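# Lift the loaded sealant gun off its hooks onto the table

## Task

Remove the sealant gun from the pair of hooks on the rack and set it down on the table with its cartridge still loaded. It must end up resting on the table by itself, away from the rack and not leaning on any other object. It must never drop more than a few centimetres. Then declare the job finished.

## Robot and tools

Robot: two arms, left_arm and right_arm, each a six-joint arm with a two-finger parallel gripper and a wrist camera. Calibrated base positions in the scene frame: left_arm (+0.019, +0.300, +0.007) m, right_arm (-0.007, -0.283, +0.048) m, both turned almost zero about z. A camera stand is fixed behind the arms. Cameras: cam_high, cam_low, cam_left_wrist, cam_right_wrist, each 672x504.

Frames: the scene frame has its origin at table-top height, centred between the arms. +z is up, +x points out over the table, and left_arm is on the +y side (image left and right may not match). Each arm reports end_effector_position (metres) and end_effector_quat_wxyz in its own base frame. That point sits between the finger pads, about 1 cm short of the tips. Fingers point along the gripper's +z and open along its y. Readings can be off by a few centimetres, more when the arm is stretched.

Row layout, used by both motion tools: 14 numbers, all within [-1, 1]. First left_arm: dx, dy, dz, rx, ry, rz, opening. Then right_arm in the same seven-number order. Every row includes both arms. The six pose numbers are offsets, not poses: they are measured along the axes of that arm's current Hand target, starting from that Hand target. 1.0 stands for 0.6 m of travel or 180 degrees of turn; rx, ry, rz form a single rotation vector. Six zeros means no new request for that arm. The opening is absolute: +1 fully open (0.093 m), -1 closed. A 0 in the opening slot is a real command, so always resend the opening you want kept.

execute_actions(actions, cameras): actions is a list of actions; each action is a list of up to 15 rows, one per 1/30 s step, and a short action repeats its last row to fill 15 steps. All rows of one action are counted from the Hand target at that action's start, so sending the same offset again moves further. Images appear only when actions is empty or cameras names them; an empty list also shows the scene number.

move(target, speed, blend, opening_speed, grip_force, blocking, cameras): target is one row or a list of up to 15 rows, every one offset from the same starting Hand targets (not chained). Grippers travel in straight lines; the whole move is capped at 10 s. speed is m/s per arm path, 0.002 to 2.9, default 0.25 (turning up to twice that in rad/s); one value or one per target. blend is a corner-rounding radius in metres, default 0 (stop at each target). opening_speed is how fast openings change per second on the -1..+1 scale, at least 0.2. grip_force is newtons per finger pad, 10 to 50, one value or one per arm; it persists, and lower values close slowly. blocking=false returns after about 0.5 s while the move continues. Moves do not avoid obstacles or the other arm; faster means harder contact and more lag. Do not route a path close past an arm's own base, or its elbow may whip round. The result adds a move: line giving the ending (done, off_target, moving, held, fault) and limits (paced = sent pose clipped, held = steps withheld). done means at rest within 10 mm and 2 degrees; neither done nor off_target tells you about contact.

wait(seconds, 0 to 3600): lets time pass with no new command; a running move keeps going. stop(): brakes a running move. zoom_image(camera, region=[x0,y0,x1,y1] pixels, at most 504x504): closer look at the newest image of that camera. read_manual(section="licences"): licence text only. finished_scene(scene): ends the scene for good; here scene is 1.

Results: Hand target is the last commanded pose after clipping; the next offsets start from it. The gripper often settles short of it; an execute_actions call with zero offsets re-requests it, otherwise send the remaining gap as an offset. Orientation commands are clipped to within 40 degrees of the measured orientation each step. Friction and gravity can leave the hand low, short or tilted, so check position and orientation after each motion and correct. Tool commands lists current commands. Joint velocities may be omitted when all are within noise. Joint positions end with the gripper gap in metres. Joint torques follow joint order; joints 1 to 3 wrap at ±28 N m.

Gripping: grip_measured is motor position, +1 open, -1 closed; pads meet near -0.94, and each millimetre of object width adds about 0.0208. It may read up to 0.02 high. For firm hold of a rigid object, command roughly 0.41 below the reading for its width; keep resending that value to hold, and send well above it to release. A reading below -0.94 does not prove a grip. Pads squeeze about 50 to 65 N.

Heat: holding weight, reaching far or pushing into something heats motors, even while you think. MOTOR HOT appears at 75 °C; at 90 °C that arm folds to its base and stays idle; at 100 °C it goes limp.

Avoid: letting the gun drop or releasing it while moving; striking the rack, table or other fixed things hard; any contact between the two arms or gripping one arm's fingers with the other; strain on wrist camera cables; knocking anything off the table; leaving a stuck arm pressing (command its target back past the gripper). Any arm stop costs. Time spent thinking also runs the scene (a motion in progress keeps going), and occasional nudges may move loose objects.

Each tool is called after "Request:" by a JSON object that holds its "name" and its "arguments".

## Session

Request:
{"name": "execute_actions", "arguments": {"actions": []}}

Scene clock: 0.00 s.
left_arm: end_effector_position=(+0.4005, -0.0223, +0.0816) grip_measured=+1.000 end_effector_quat_wxyz=(+0.550, +0.023, +0.835, +0.005) | right_arm: end_effector_position=(+0.3968, +0.0315, +0.0896) grip_measured=+1.000 end_effector_quat_wxyz=(+0.568, -0.040, +0.821, +0.044)
Joint positions: left_arm=[-0.078 1.589 0.434 0.749 -0.055 0.012 0.093] | right_arm=[0.049 1.576 0.402 0.813 -0.071 0.002 0.093]
Joint velocities: within noise
Joint torques (N m): no reading
Heat: left arm: 42 °C; right arm: 41 °C.
Hand target: left_arm +0.4025, -0.0224, +0.0853; +0.554, +0.023, +0.832, +0.004 | right_arm +0.3985, +0.0315, +0.0926; +0.571, -0.040, +0.819, +0.044
Tool commands: left_gripper/opening=+1.0 right_gripper/opening=+1.0

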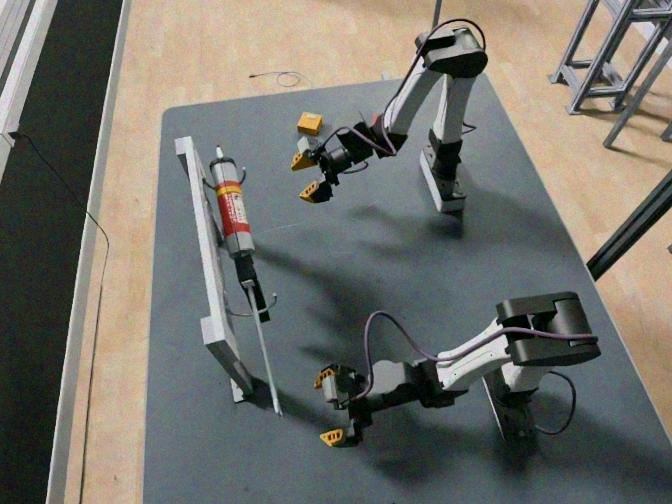

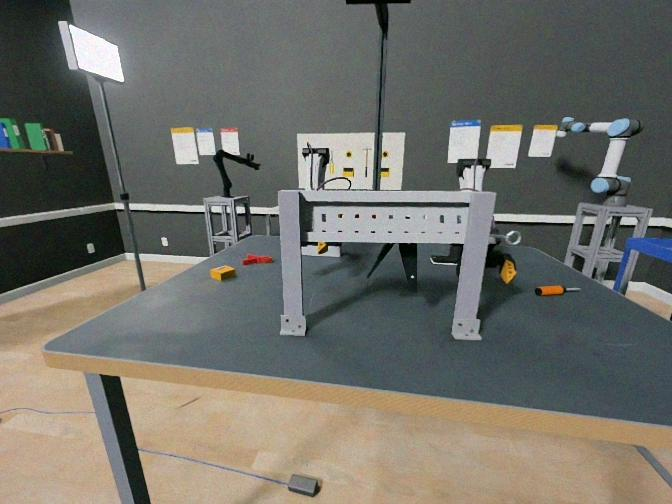

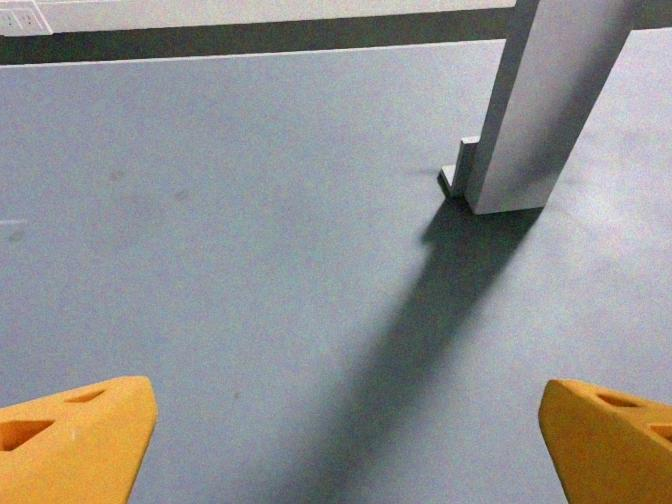

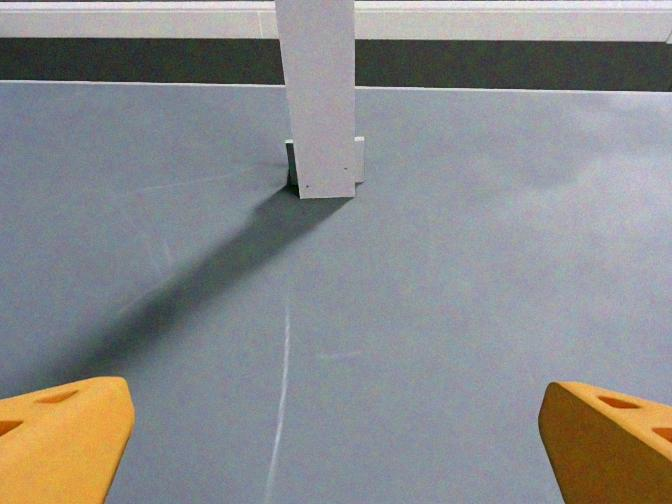

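Request:
{"name": "zoom_image", "arguments": {"camera": "cam_high", "region": [150, 120, 330, 430]}}

Request:
{"name": "zoom_image", "arguments": {"camera": "cam_low", "region": [270, 140, 540, 350]}}

Scaled by 1.626.

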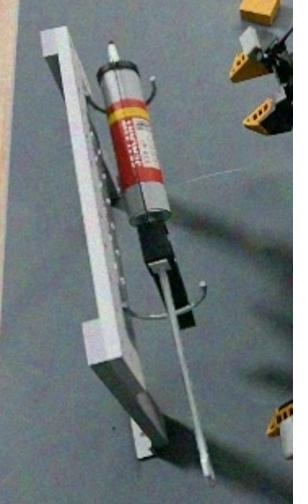

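Scaled by 1.867.

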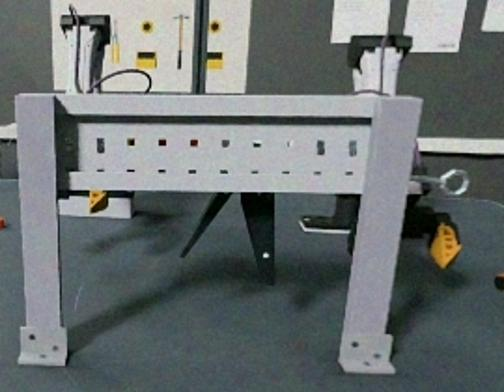

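Request:
{"name": "move", "arguments": {"target": [-0.253,0,-0.323,0,-0.154,0,1,-0.253,0,-0.323,0,-0.154,0,1], "cameras": ["all"]}}

Scene clock: 41.40 s.
left_arm: end_effector_position=(+0.2844, -0.0255, +0.2815) grip_measured=+1.000 end_effector_quat_wxyz=(+0.723, +0.023, +0.690, -0.005) | right_arm: end_effector_position=(+0.2727, +0.0106, +0.2881) grip_measured=+1.000 end_effector_quat_wxyz=(+0.743, -0.026, +0.667, +0.047)
Joint positions: left_arm=[-0.16 0.533 0.382 0.198 -0.12 0.033 0.093] | right_arm=[-0.062 0.454 0.343 0.221 -0.163 0.042 0.093]
Joint torques (N m): left_arm=[-0.57 0.06 9.92 2.15 -0.1 0.19] | right_arm=[-0.88 0.5 12.55 2.15 -0.27 -0.02]
Heat: left arm: 47 °C; right arm: 48 °C.
Hand target: left_arm +0.2822, -0.0255, +0.3001; +0.737, +0.023, +0.675, -0.001 | right_arm +0.2704, +0.0113, +0.3017; +0.750, -0.028, +0.659, +0.052
Off the commanded pose: left_arm 0.019 m, 2 deg | right_arm 0.014 m, 1 deg.
move: off_target (left_arm, right_arm)

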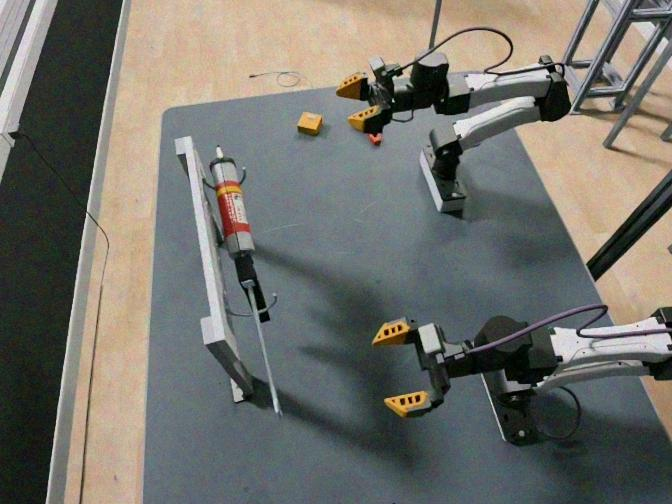

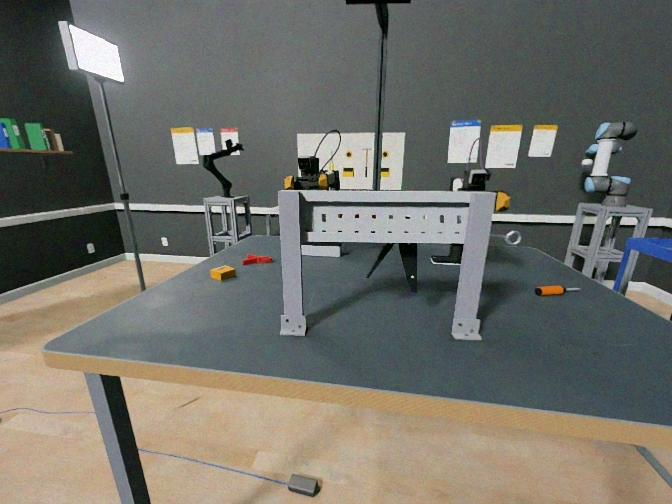

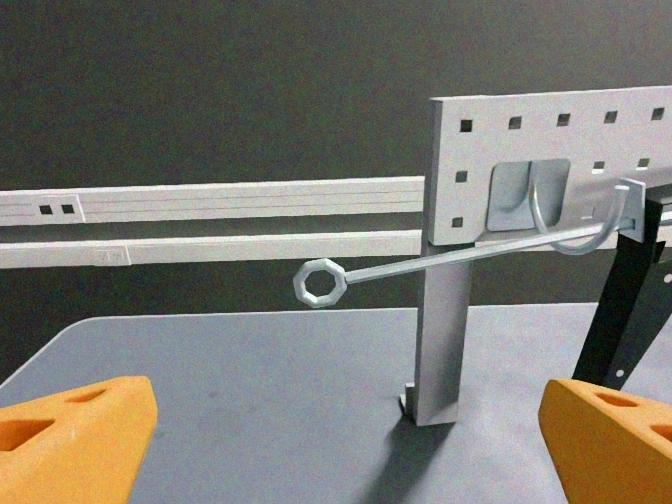

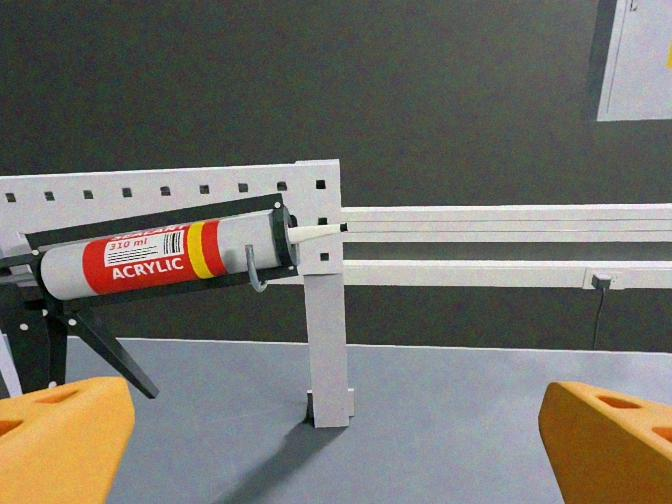

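Request:
{"name": "move", "arguments": {"target": [0,-0.35,0,0,0,0,1,0,0,0,0,0,0,1], "cameras": ["all"]}}

Scene clock: 74.83 s.
left_arm: end_effector_position=(+0.2748, -0.2316, +0.2851) grip_measured=+1.000 end_effector_quat_wxyz=(+0.732, +0.033, +0.680, +0.007) | right_arm: end_effector_position=(+0.2728, +0.0107, +0.2878) grip_measured=+1.000 end_effector_quat_wxyz=(+0.743, -0.026, +0.668, +0.047)
Joint positions: left_arm=[-1.127 1.29 0.618 0.826 -1.083 0.194 0.093] | right_arm=[-0.062 0.454 0.343 0.22 -0.164 0.042 0.093]
Joint torques (N m): left_arm=[-0.25 -3.34 8.43 1.95 0.05 0.05] | right_arm=[-0.91 0.46 12.57 2.17 -0.25 -0.02]
Heat: left arm: 48 °C; right arm: 48 °C.
Hand target: left_arm +0.2754, -0.2353, +0.2932; +0.737, +0.023, +0.675, -0.001 | right_arm +0.2704, +0.0112, +0.3017; +0.750, -0.028, +0.658, +0.052
Off the commanded pose: left_arm 0.009 m, 2 deg | right_arm 0.014 m, 1 deg.
move: done

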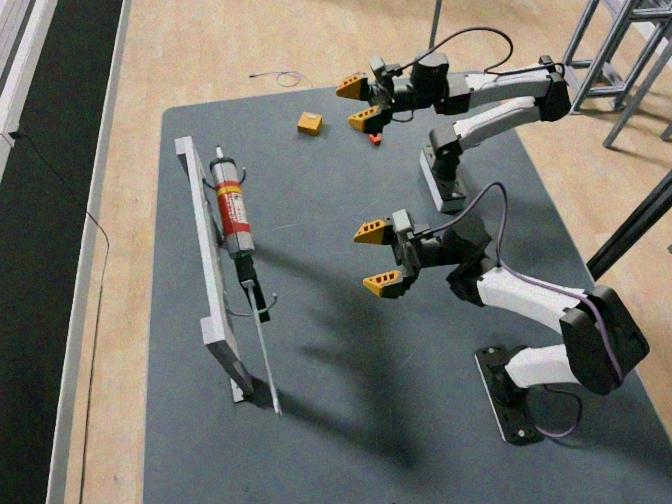

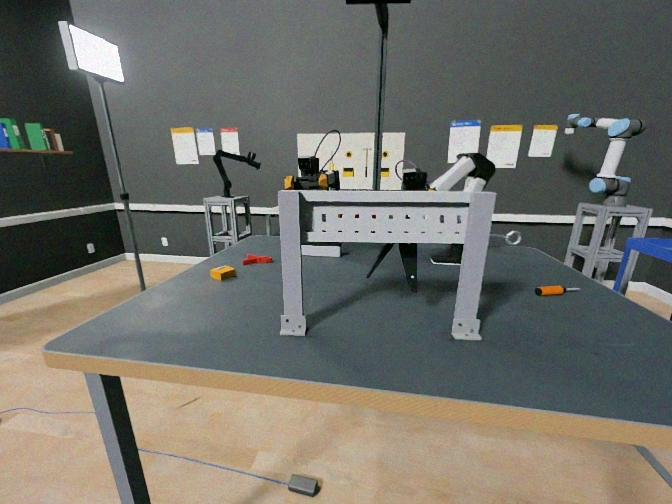

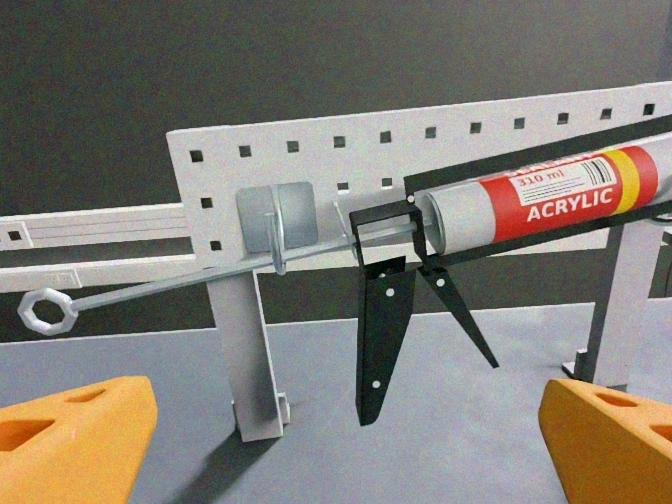

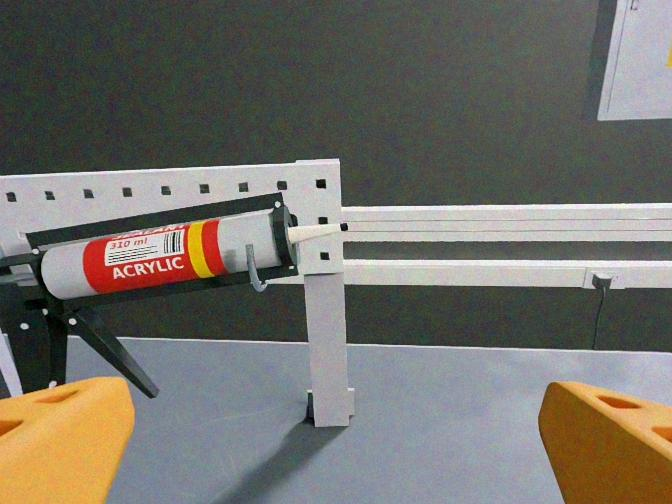

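Request:
{"name": "move", "arguments": {"target": [[0,0.35,0,0,0,0,1,0,0,0,0,0,0,1],[0,0.35,0,0,0,0,1,0.1395,0.3018,0.2672,0.0460,0.0201,0.4411,1]], "blend": 0.02, "cameras": ["all"]}}

Scene clock: 150.77 s.
left_arm: end_effector_position=(+0.2829, -0.0267, +0.2831) grip_measured=+1.000 end_effector_quat_wxyz=(+0.725, +0.029, +0.688, +0.004) | right_arm: end_effector_position=(+0.4141, +0.2071, +0.2408) grip_measured=+1.000 end_effector_quat_wxyz=(+0.524, +0.442, +0.558, +0.468)
Joint positions: left_arm=[-0.177 0.526 0.382 0.197 -0.141 0.055 0.093] | right_arm=[0.675 1.598 0.801 0.782 0.616 1.409 0.093]
Joint torques (N m): left_arm=[0.88 0.61 9.92 2.15 0.11 -0.11] | right_arm=[0.68 -6.3 11.18 2.24 0.13 -0.08]
Heat: left arm: 48 °C; right arm: 53 °C.
Hand target: left_arm +0.2823, -0.0256, +0.3001; +0.737, +0.023, +0.675, -0.001 | right_arm +0.4183, +0.2121, +0.2446; +0.525, +0.447, +0.548, +0.474
Off the commanded pose: left_arm 0.017 m, 2 deg | right_arm 0.008 m, 1 deg.
move: off_target (left_arm)

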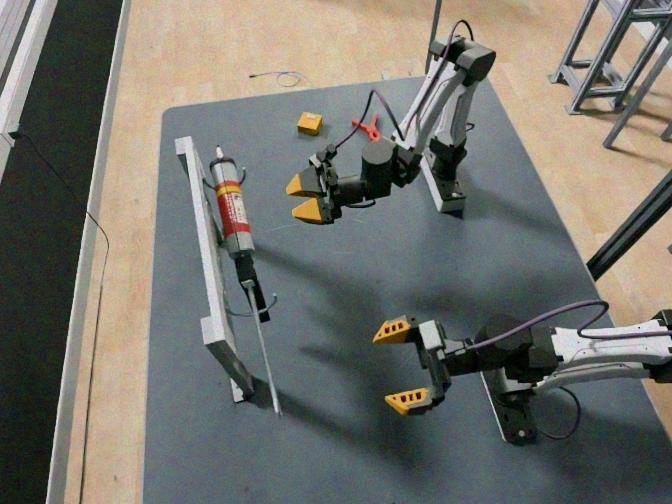

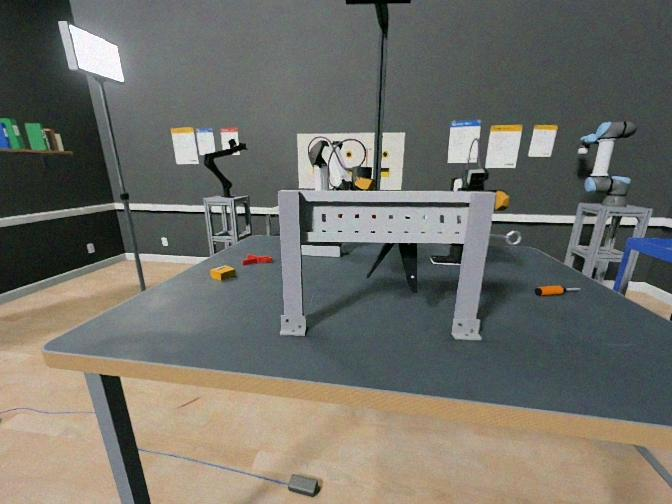

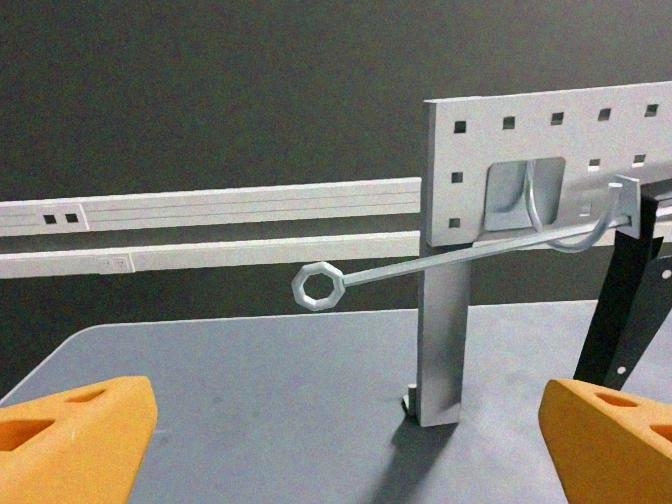

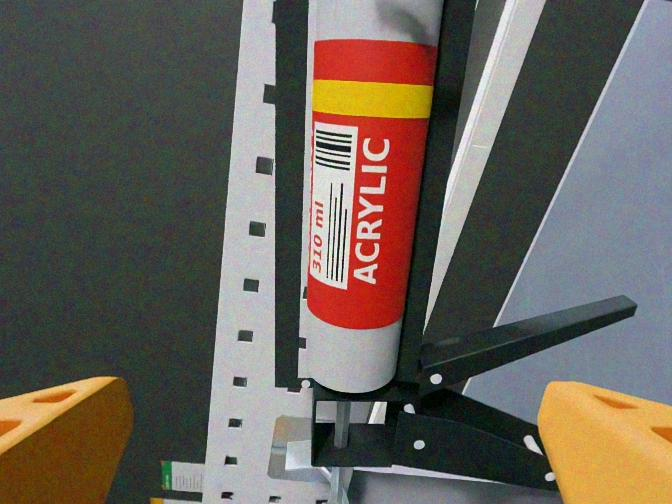

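Request:
{"name": "move", "arguments": {"target": [0,0,0,0,0,0,1,0.012,-0.0133,0.1,0,0,0.011,1], "speed": 0.15, "cameras": ["cam_high","cam_left_wrist","cam_right_wrist"]}}

Scene clock: 176.53 s.
left_arm: end_effector_position=(+0.2829, -0.0267, +0.2831) grip_measured=+1.000 end_effector_quat_wxyz=(+0.725, +0.029, +0.688, +0.004) | right_arm: end_effector_position=(+0.4700, +0.2189, +0.2348) grip_measured=+1.000 end_effector_quat_wxyz=(+0.517, +0.454, +0.547, +0.476)
Joint positions: left_arm=[-0.177 0.526 0.382 0.197 -0.141 0.055 0.093] | right_arm=[0.609 1.798 1.002 0.783 0.558 1.444 0.093]
Joint torques (N m): left_arm=[0.85 0.77 9.98 2.2 0.13 -0.07] | right_arm=[-0.73 -8.08 11.4 2.32 -0.11 -0.06]
Heat: left arm: 50 °C; right arm: 55 °C.
Hand target: left_arm +0.2823, -0.0256, +0.3001; +0.737, +0.023, +0.675, -0.001 | right_arm +0.4778, +0.2211, +0.2358; +0.517, +0.456, +0.540, +0.483
Off the commanded pose: left_arm 0.017 m, 2 deg | right_arm 0.008 m, 1 deg.
move: done

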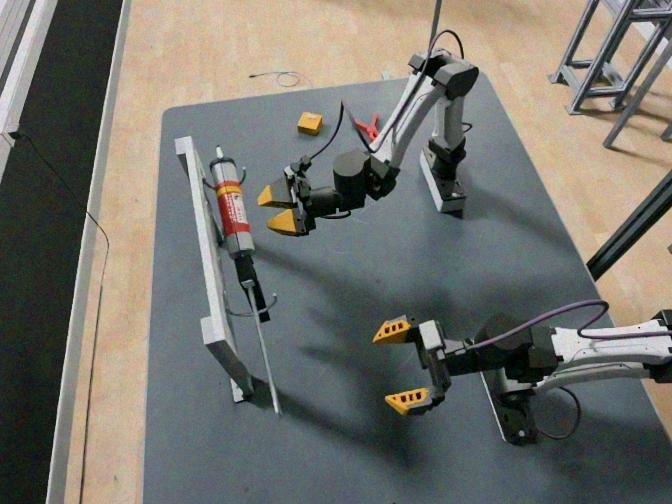

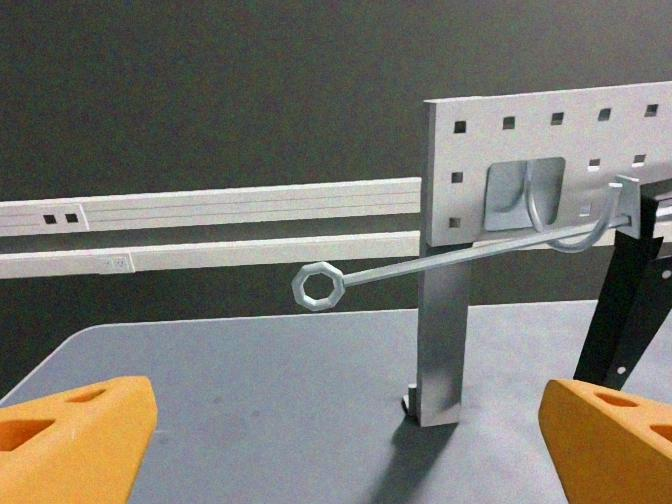

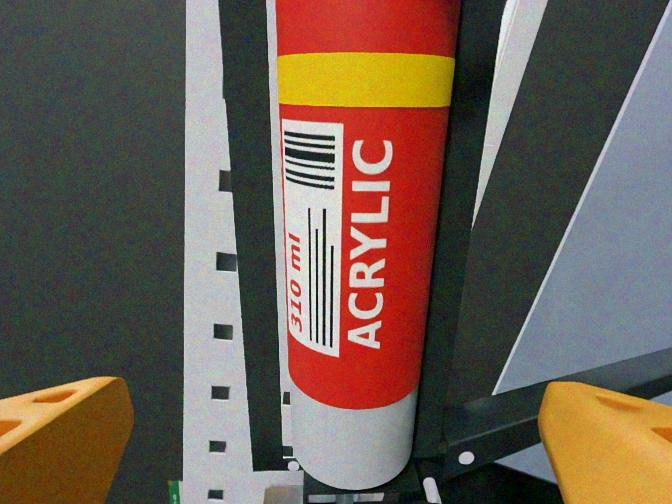

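Request:
{"name": "move", "arguments": {"target": [0,0,0,0,0,0,1,0,-0.006,0.092,0,0,0.004,1], "speed": 0.1, "cameras": ["cam_high","cam_low","cam_left_wrist","cam_right_wrist"]}}

Scene clock: 183.23 s.
left_arm: end_effector_position=(+0.2829, -0.0267, +0.2831) grip_measured=+1.000 end_effector_quat_wxyz=(+0.725, +0.029, +0.688, +0.004) | right_arm: end_effector_position=(+0.5245, +0.2215, +0.2403) grip_measured=+1.000 end_effector_quat_wxyz=(+0.518, +0.456, +0.533, +0.490)
Joint positions: left_arm=[-0.177 0.526 0.382 0.197 -0.141 0.055 0.093] | right_arm=[0.539 1.96 1.217 0.762 0.489 1.457 0.093]
Joint torques (N m): left_arm=[0.92 0.68 10.04 2.15 0.12 -0.05] | right_arm=[-0.77 -9.59 11.51 2.04 -0.15 -0.09]
Heat: left arm: 50 °C; right arm: 56 °C.
Hand target: left_arm +0.2823, -0.0256, +0.3001; +0.737, +0.023, +0.675, -0.001 | right_arm +0.5330, +0.2234, +0.2320; +0.513, +0.460, +0.537, +0.486
Off the commanded pose: left_arm 0.017 m, 2 deg | right_arm 0.012 m, 1 deg.
move: off_target (right_arm)

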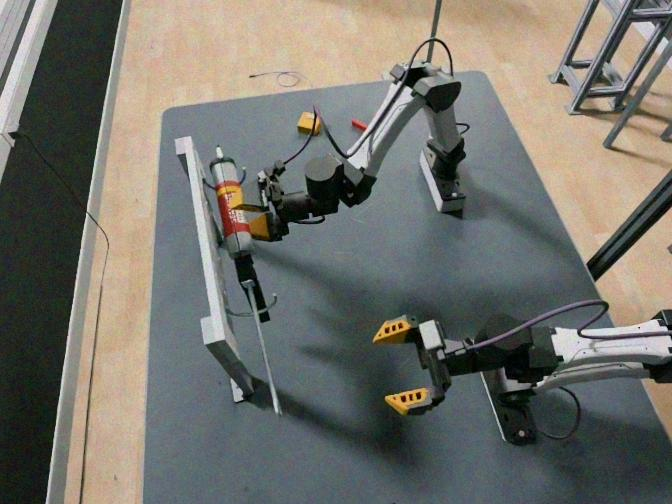

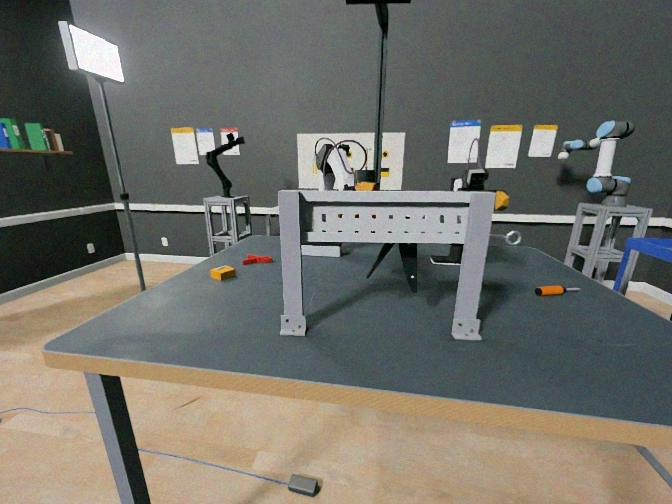

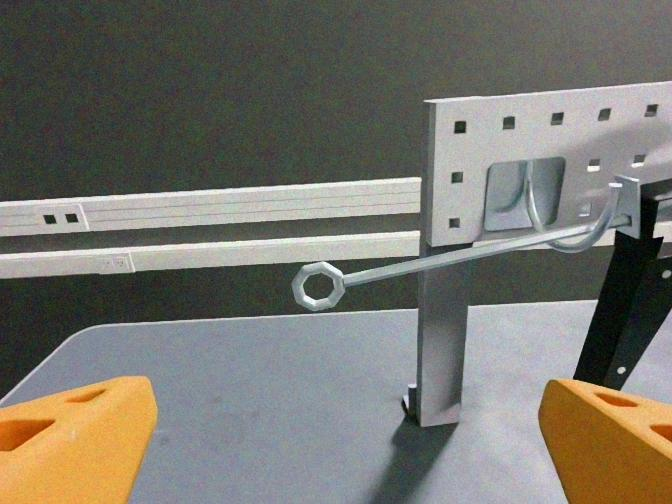

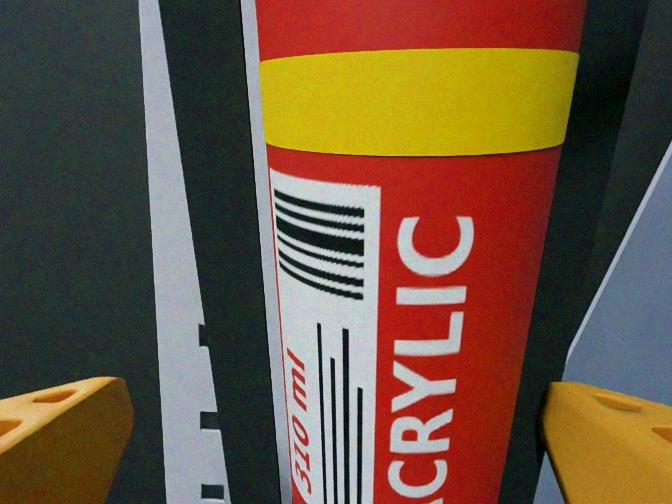

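Request:
{"name": "zoom_image", "arguments": {"camera": "cam_right_wrist", "region": [420, 250, 672, 504]}}

Request:
{"name": "zoom_image", "arguments": {"camera": "cam_high", "region": [170, 130, 350, 330]}}

Scaled by 1.984.

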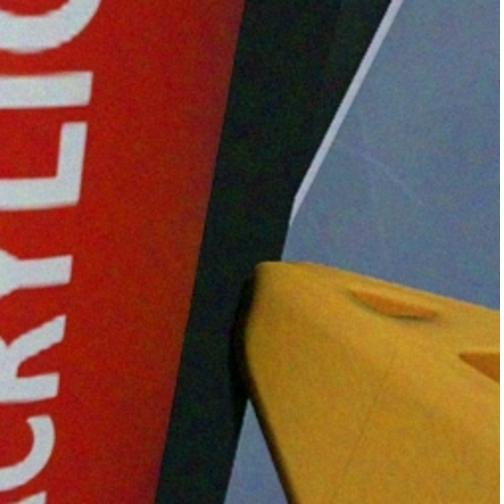

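Scaled by 2.520.

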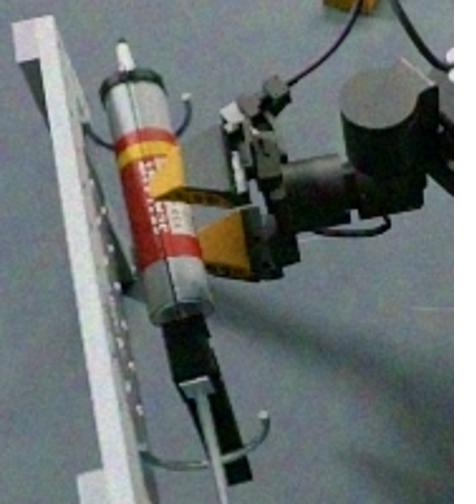

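Request:
{"name": "move", "arguments": {"target": [0,0,0,0,0,0,1,0,-0.008,-0.04,0,0,0,1], "speed": 0.1, "cameras": ["cam_right_wrist"]}}

Scene clock: 197.27 s.
left_arm: end_effector_position=(+0.2829, -0.0267, +0.2831) grip_measured=+1.000 end_effector_quat_wxyz=(+0.725, +0.029, +0.688, +0.004) | right_arm: end_effector_position=(+0.5145, +0.2238, +0.2142) grip_measured=+1.000 end_effector_quat_wxyz=(+0.509, +0.457, +0.554, +0.475)
Joint positions: left_arm=[-0.177 0.526 0.382 0.197 -0.141 0.055 0.093] | right_arm=[0.552 1.96 1.153 0.771 0.491 1.458 0.093]
Joint torques (N m): left_arm=[0.85 0.66 9.92 2.15 0.11 -0.05] | right_arm=[0.49 -15.15 7.05 2.45 0.15 -0.06]
Heat: left arm: 51 °C; right arm: 55 °C.
Hand target: left_arm +0.2823, -0.0256, +0.3002; +0.737, +0.023, +0.675, -0.001 | right_arm +0.5091, +0.2216, +0.2274; +0.514, +0.460, +0.537, +0.486
Off the commanded pose: left_arm 0.017 m, 2 deg | right_arm 0.014 m, 2 deg.
move: off_target (right_arm)

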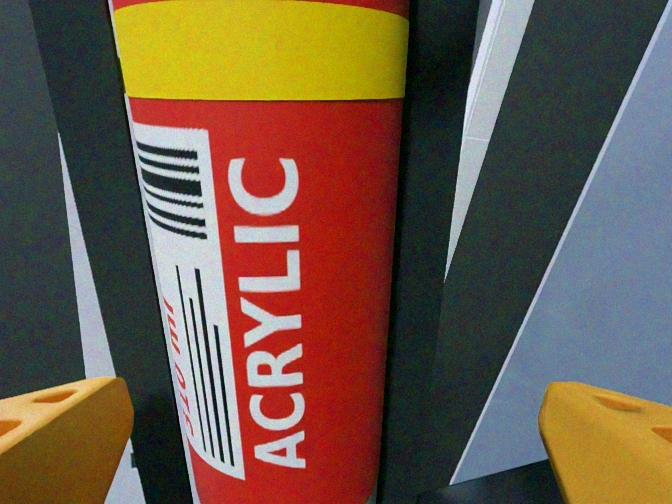

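Request:
{"name": "execute_actions", "arguments": {"actions": [[[0,0,0,0,0,0,1,0,0,0,0,0,0,1]]], "cameras": ["cam_right_wrist"]}}

Scene clock: 203.13 s.
left_arm: end_effector_position=(+0.2829, -0.0267, +0.2831) grip_measured=+1.000 end_effector_quat_wxyz=(+0.725, +0.029, +0.688, +0.004) | right_arm: end_effector_position=(+0.5145, +0.2237, +0.2144) grip_measured=+1.000 end_effector_quat_wxyz=(+0.509, +0.457, +0.554, +0.475)
Joint positions: left_arm=[-0.177 0.526 0.382 0.197 -0.141 0.055 0.093] | right_arm=[0.552 1.96 1.153 0.771 0.491 1.458 0.093]
Joint torques (N m): left_arm=[0.75 0.7 9.96 2.18 0.12 -0.07] | right_arm=[0.57 -15.15 7.09 2.46 0.14 -0.07]
Heat: left arm: 51 °C; right arm: 54 °C.
Hand target: left_arm +0.2823, -0.0256, +0.3002; +0.737, +0.023, +0.675, -0.001 | right_arm +0.5091, +0.2216, +0.2274; +0.514, +0.460, +0.537, +0.486
Off the commanded pose: left_arm 0.017 m, 2 deg | right_arm 0.014 m, 2 deg.

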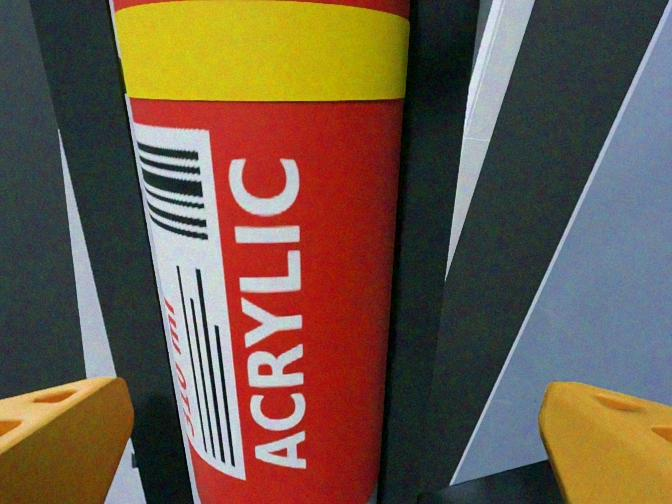

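Request:
{"name": "move", "arguments": {"target": [0,0,0,0,0,0,1,0,0.012,-0.05,0,0,0,1], "speed": 0.1, "cameras": ["cam_right_wrist"]}}

Scene clock: 208.73 s.
left_arm: end_effector_position=(+0.2829, -0.0267, +0.2831) grip_measured=+1.000 end_effector_quat_wxyz=(+0.725, +0.029, +0.688, +0.004) | right_arm: end_effector_position=(+0.4858, +0.2243, +0.2167) grip_measured=+1.000 end_effector_quat_wxyz=(+0.508, +0.457, +0.557, +0.472)
Joint positions: left_arm=[-0.177 0.526 0.382 0.197 -0.141 0.055 0.093] | right_arm=[0.593 1.874 1.05 0.78 0.531 1.459 0.093]
Joint torques (N m): left_arm=[0.79 0.77 9.88 2.14 0.1 -0.06] | right_arm=[0.55 -15.41 6.97 2.4 0.12 -0.08]
Heat: left arm: 52 °C; right arm: 54 °C.
Hand target: left_arm +0.2823, -0.0256, +0.3002; +0.737, +0.023, +0.675, -0.001 | right_arm +0.4791, +0.2209, +0.2345; +0.514, +0.460, +0.537, +0.486
Off the commanded pose: left_arm 0.017 m, 2 deg | right_arm 0.019 m, 3 deg.
move: off_target (right_arm)

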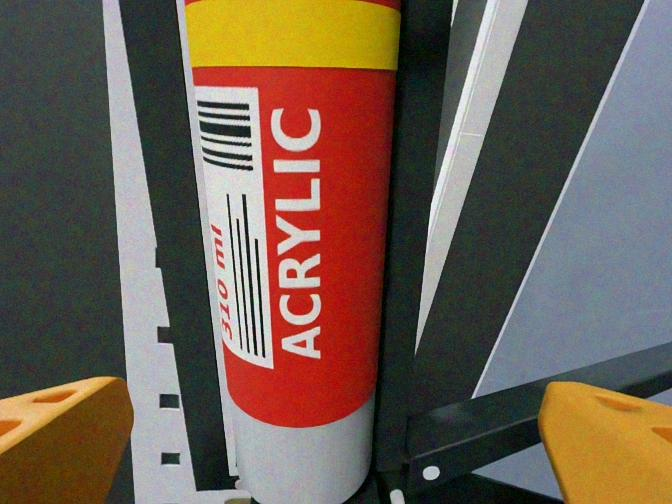

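Request:
{"name": "move", "arguments": {"target": [0,0,0,0,0,0,1,0.002,-0.004,0.05,0,0,0,1], "speed": 0.1, "cameras": ["cam_right_wrist"]}}

Scene clock: 213.53 s.
left_arm: end_effector_position=(+0.2829, -0.0267, +0.2831) grip_measured=+1.000 end_effector_quat_wxyz=(+0.725, +0.029, +0.688, +0.004) | right_arm: end_effector_position=(+0.5009, +0.2210, +0.2349) grip_measured=+1.000 end_effector_quat_wxyz=(+0.515, +0.458, +0.538, +0.485)
Joint positions: left_arm=[-0.177 0.526 0.382 0.197 -0.141 0.055 0.093] | right_arm=[0.569 1.896 1.118 0.78 0.519 1.459 0.093]
Joint torques (N m): left_arm=[0.77 0.83 10.07 2.15 0.13 -0.08] | right_arm=[-0.65 -9.05 11.54 2.16 -0.12 -0.07]
Heat: left arm: 52 °C; right arm: 54 °C.
Hand target: left_arm +0.2823, -0.0256, +0.3002; +0.737, +0.023, +0.675, -0.001 | right_arm +0.5090, +0.2234, +0.2320; +0.514, +0.460, +0.537, +0.486
Off the commanded pose: left_arm 0.017 m, 2 deg | right_arm 0.009 m, 0 deg.
move: done

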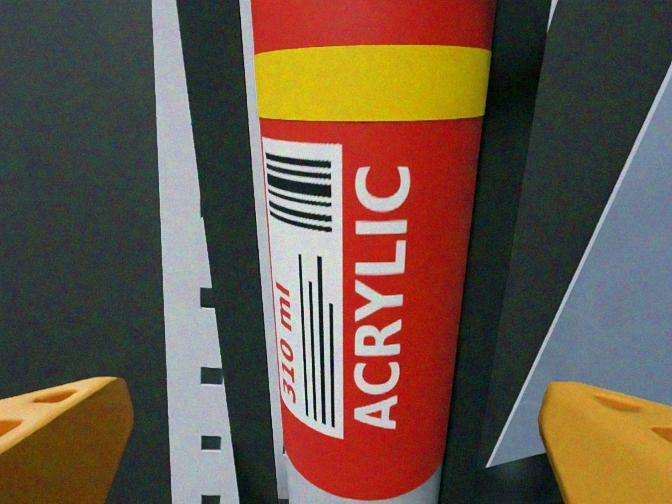

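Request:
{"name": "move", "arguments": {"target": [0,0,0,0,0,0,1,0.003,-0.0155,0.038,0,0,0,1], "speed": 0.1, "cameras": ["cam_right_wrist"]}}

Scene clock: 217.23 s.
left_arm: end_effector_position=(+0.2829, -0.0267, +0.2831) grip_measured=+1.000 end_effector_quat_wxyz=(+0.725, +0.029, +0.688, +0.004) | right_arm: end_effector_position=(+0.5237, +0.2233, +0.2281) grip_measured=+1.000 end_effector_quat_wxyz=(+0.516, +0.458, +0.537, +0.486)
Joint positions: left_arm=[-0.177 0.526 0.382 0.197 -0.141 0.055 0.093] | right_arm=[0.544 1.978 1.202 0.78 0.494 1.459 0.093]
Joint torques (N m): left_arm=[0.91 0.54 10.13 2.16 0.15 -0.09] | right_arm=[-0.66 -9.68 11.17 2.18 -0.13 -0.08]
Heat: left arm: 52 °C; right arm: 54 °C.
Hand target: left_arm +0.2823, -0.0256, +0.3002; +0.737, +0.023, +0.675, -0.001 | right_arm +0.5318, +0.2253, +0.2225; +0.514, +0.460, +0.537, +0.486
Off the commanded pose: left_arm 0.017 m, 2 deg | right_arm 0.010 m, 0 deg.
move: done

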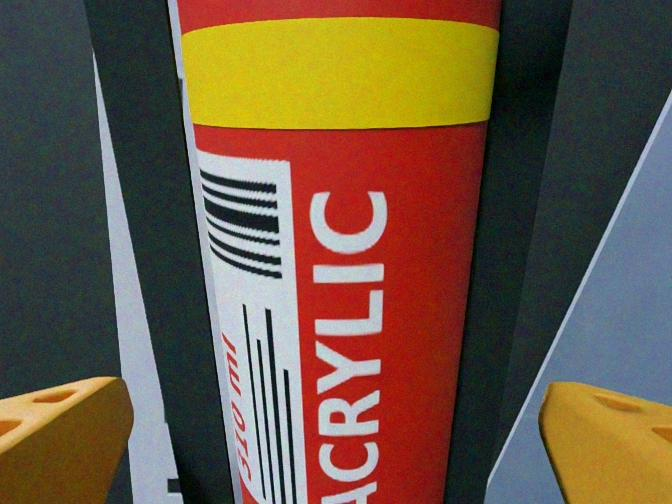

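Request:
{"name": "move", "arguments": {"target": [[0,0,0,0,0,0,1,0,0.002,0.013,0,0,0,1],[0,0,0,0,0,0,1,0,0.002,0.013,0,0,0,0.35]], "speed": 0.1, "opening_speed": 0.5, "cameras": ["cam_right_wrist"]}}

Scene clock: 225.27 s.
left_arm: end_effector_position=(+0.2829, -0.0267, +0.2831) grip_measured=+1.000 end_effector_quat_wxyz=(+0.725, +0.029, +0.688, +0.004) | right_arm: end_effector_position=(+0.5308, +0.2260, +0.2281) grip_measured=+0.562 end_effector_quat_wxyz=(+0.514, +0.456, +0.539, +0.487)
Joint positions: left_arm=[-0.177 0.526 0.382 0.197 -0.141 0.055 0.093] | right_arm=[0.539 2 1.237 0.766 0.483 1.459 0.072]
Joint torques (N m): left_arm=[0.83 0.65 10.06 2.15 0.13 -0.04] | right_arm=[-0.95 -10.06 11.62 2.2 -0.09 -0.09]
Heat: left arm: 52 °C; right arm: 54 °C.
Hand target: left_arm +0.2823, -0.0256, +0.3002; +0.737, +0.023, +0.675, -0.001 | right_arm +0.5395, +0.2259, +0.2238; +0.514, +0.460, +0.537, +0.486
Off the commanded pose: left_arm 0.017 m, 2 deg | right_arm 0.010 m, 0 deg.
move: done; target 2's new opening was sent with right_arm's hand 0.013 m and 1 deg from that target

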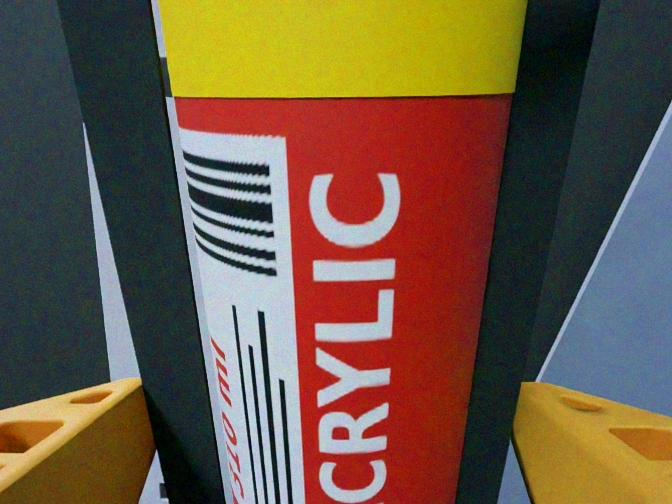

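Request:
{"name": "move", "arguments": {"target": [0,0,0,0,0,0,1,0,0,0,0,0,0,-0.1], "opening_speed": 0.3, "cameras": ["cam_right_wrist","cam_left_wrist"]}}

Scene clock: 229.73 s.
left_arm: end_effector_position=(+0.2829, -0.0267, +0.2831) grip_measured=+1.000 end_effector_quat_wxyz=(+0.725, +0.029, +0.688, +0.004) | right_arm: end_effector_position=(+0.5308, +0.2260, +0.2281) grip_measured=+0.543 end_effector_quat_wxyz=(+0.514, +0.456, +0.539, +0.487)
Joint positions: left_arm=[-0.177 0.526 0.382 0.197 -0.141 0.055 0.093] | right_arm=[0.539 2 1.237 0.766 0.483 1.459 0.071]
Joint torques (N m): left_arm=[0.85 0.61 9.99 2.13 0.13 -0.06] | right_arm=[-0.95 -10.09 11.62 2.19 -0.08 -0.09]
Heat: left arm: 53 °C; right arm: 53 °C.
Hand target: left_arm +0.2823, -0.0256, +0.3002; +0.737, +0.023, +0.675, -0.001 | right_arm +0.5395, +0.2259, +0.2238; +0.514, +0.460, +0.537, +0.486
Off the commanded pose: left_arm 0.017 m, 2 deg | right_arm 0.010 m, 0 deg.
move: done
Images, in order (width x height): cam_left_wrist 672x504, cam_right_wrist 672x504.

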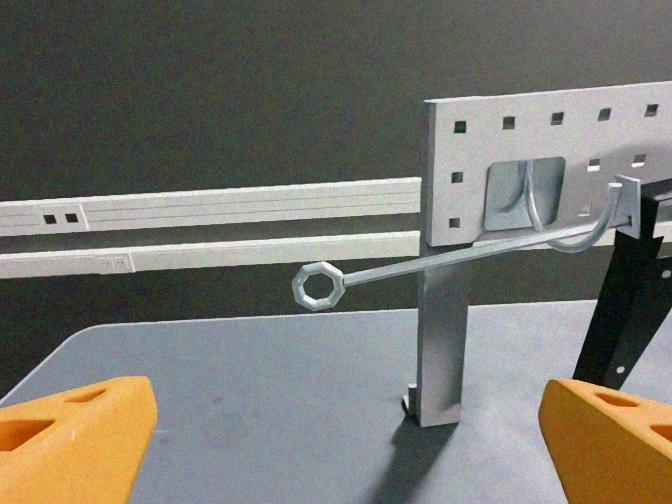

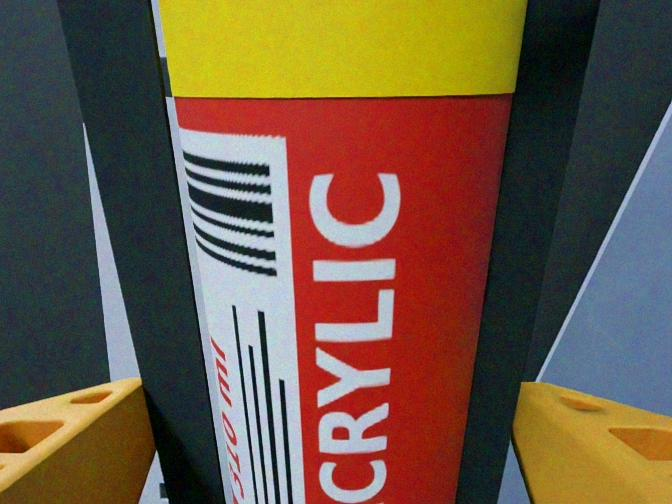

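Request:
{"name": "move", "arguments": {"target": [0,0,0,0,0,0,1,-0.007,0.045,0,0,0,0,-0.1], "speed": 0.08, "cameras": ["all"]}}

Scene clock: 233.07 s.
left_arm: end_effector_position=(+0.2829, -0.0267, +0.2831) grip_measured=+1.000 end_effector_quat_wxyz=(+0.725, +0.029, +0.688, +0.004) | right_arm: end_effector_position=(+0.5348, +0.2284, +0.2280) grip_measured=+0.543 end_effector_quat_wxyz=(+0.506, +0.463, +0.550, +0.477)
Joint positions: left_arm=[-0.177 0.526 0.382 0.197 -0.141 0.055 0.093] | right_arm=[0.539 2 1.276 0.687 0.483 1.472 0.071]
Joint torques (N m): left_arm=[0.84 0.75 9.96 2.15 0.15 -0.04] | right_arm=[-1.21 -15.2 12.23 2.01 -0.11 -0.28]
Heat: left arm: 53 °C; right arm: 53 °C.
Hand target: left_arm +0.2823, -0.0256, +0.3002; +0.737, +0.023, +0.675, -0.001 | right_arm +0.5395, +0.2246, +0.2511; +0.514, +0.460, +0.537, +0.486
Off the commanded pose: left_arm 0.017 m, 2 deg | right_arm 0.024 m, 2 deg.
move: off_target (right_arm)

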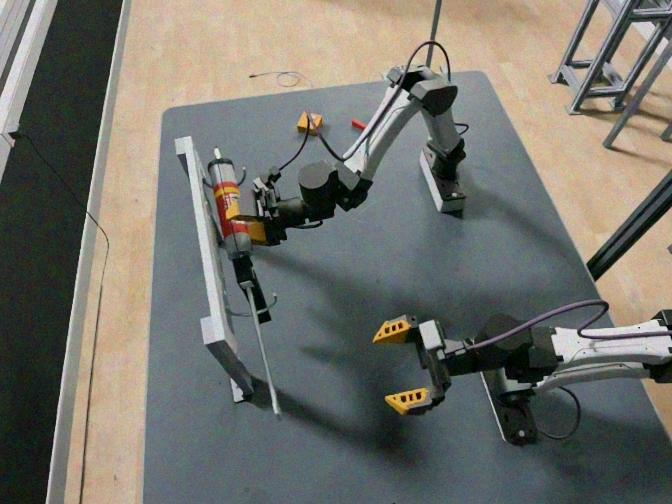

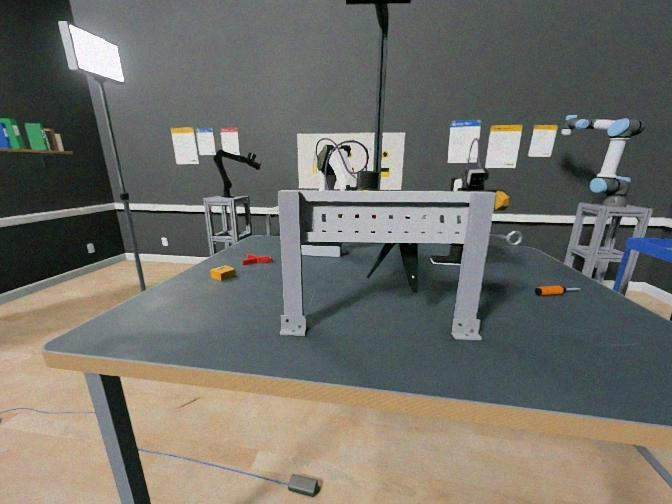

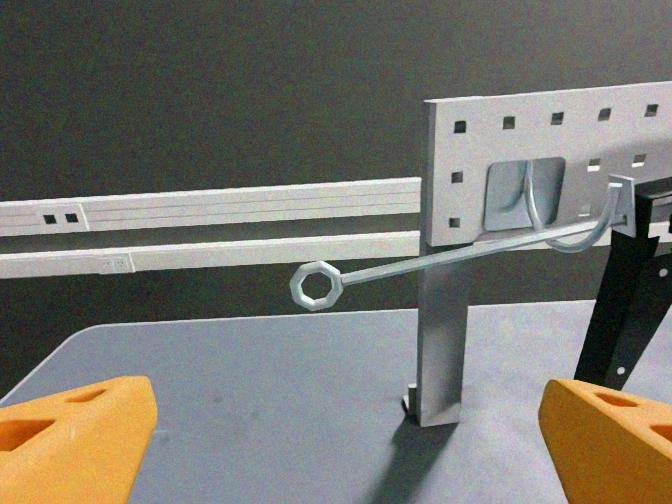

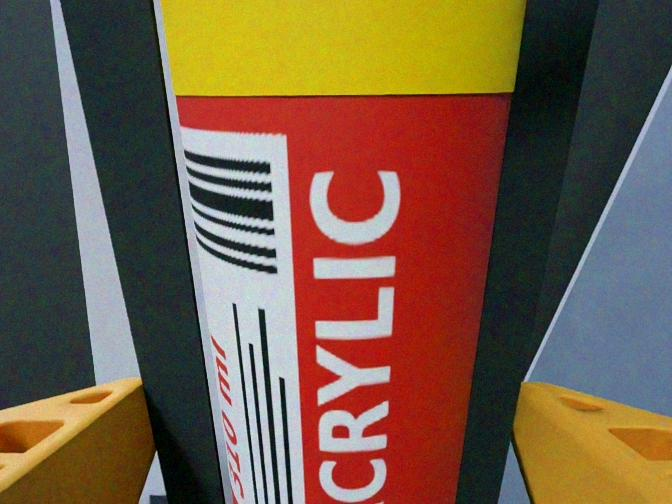

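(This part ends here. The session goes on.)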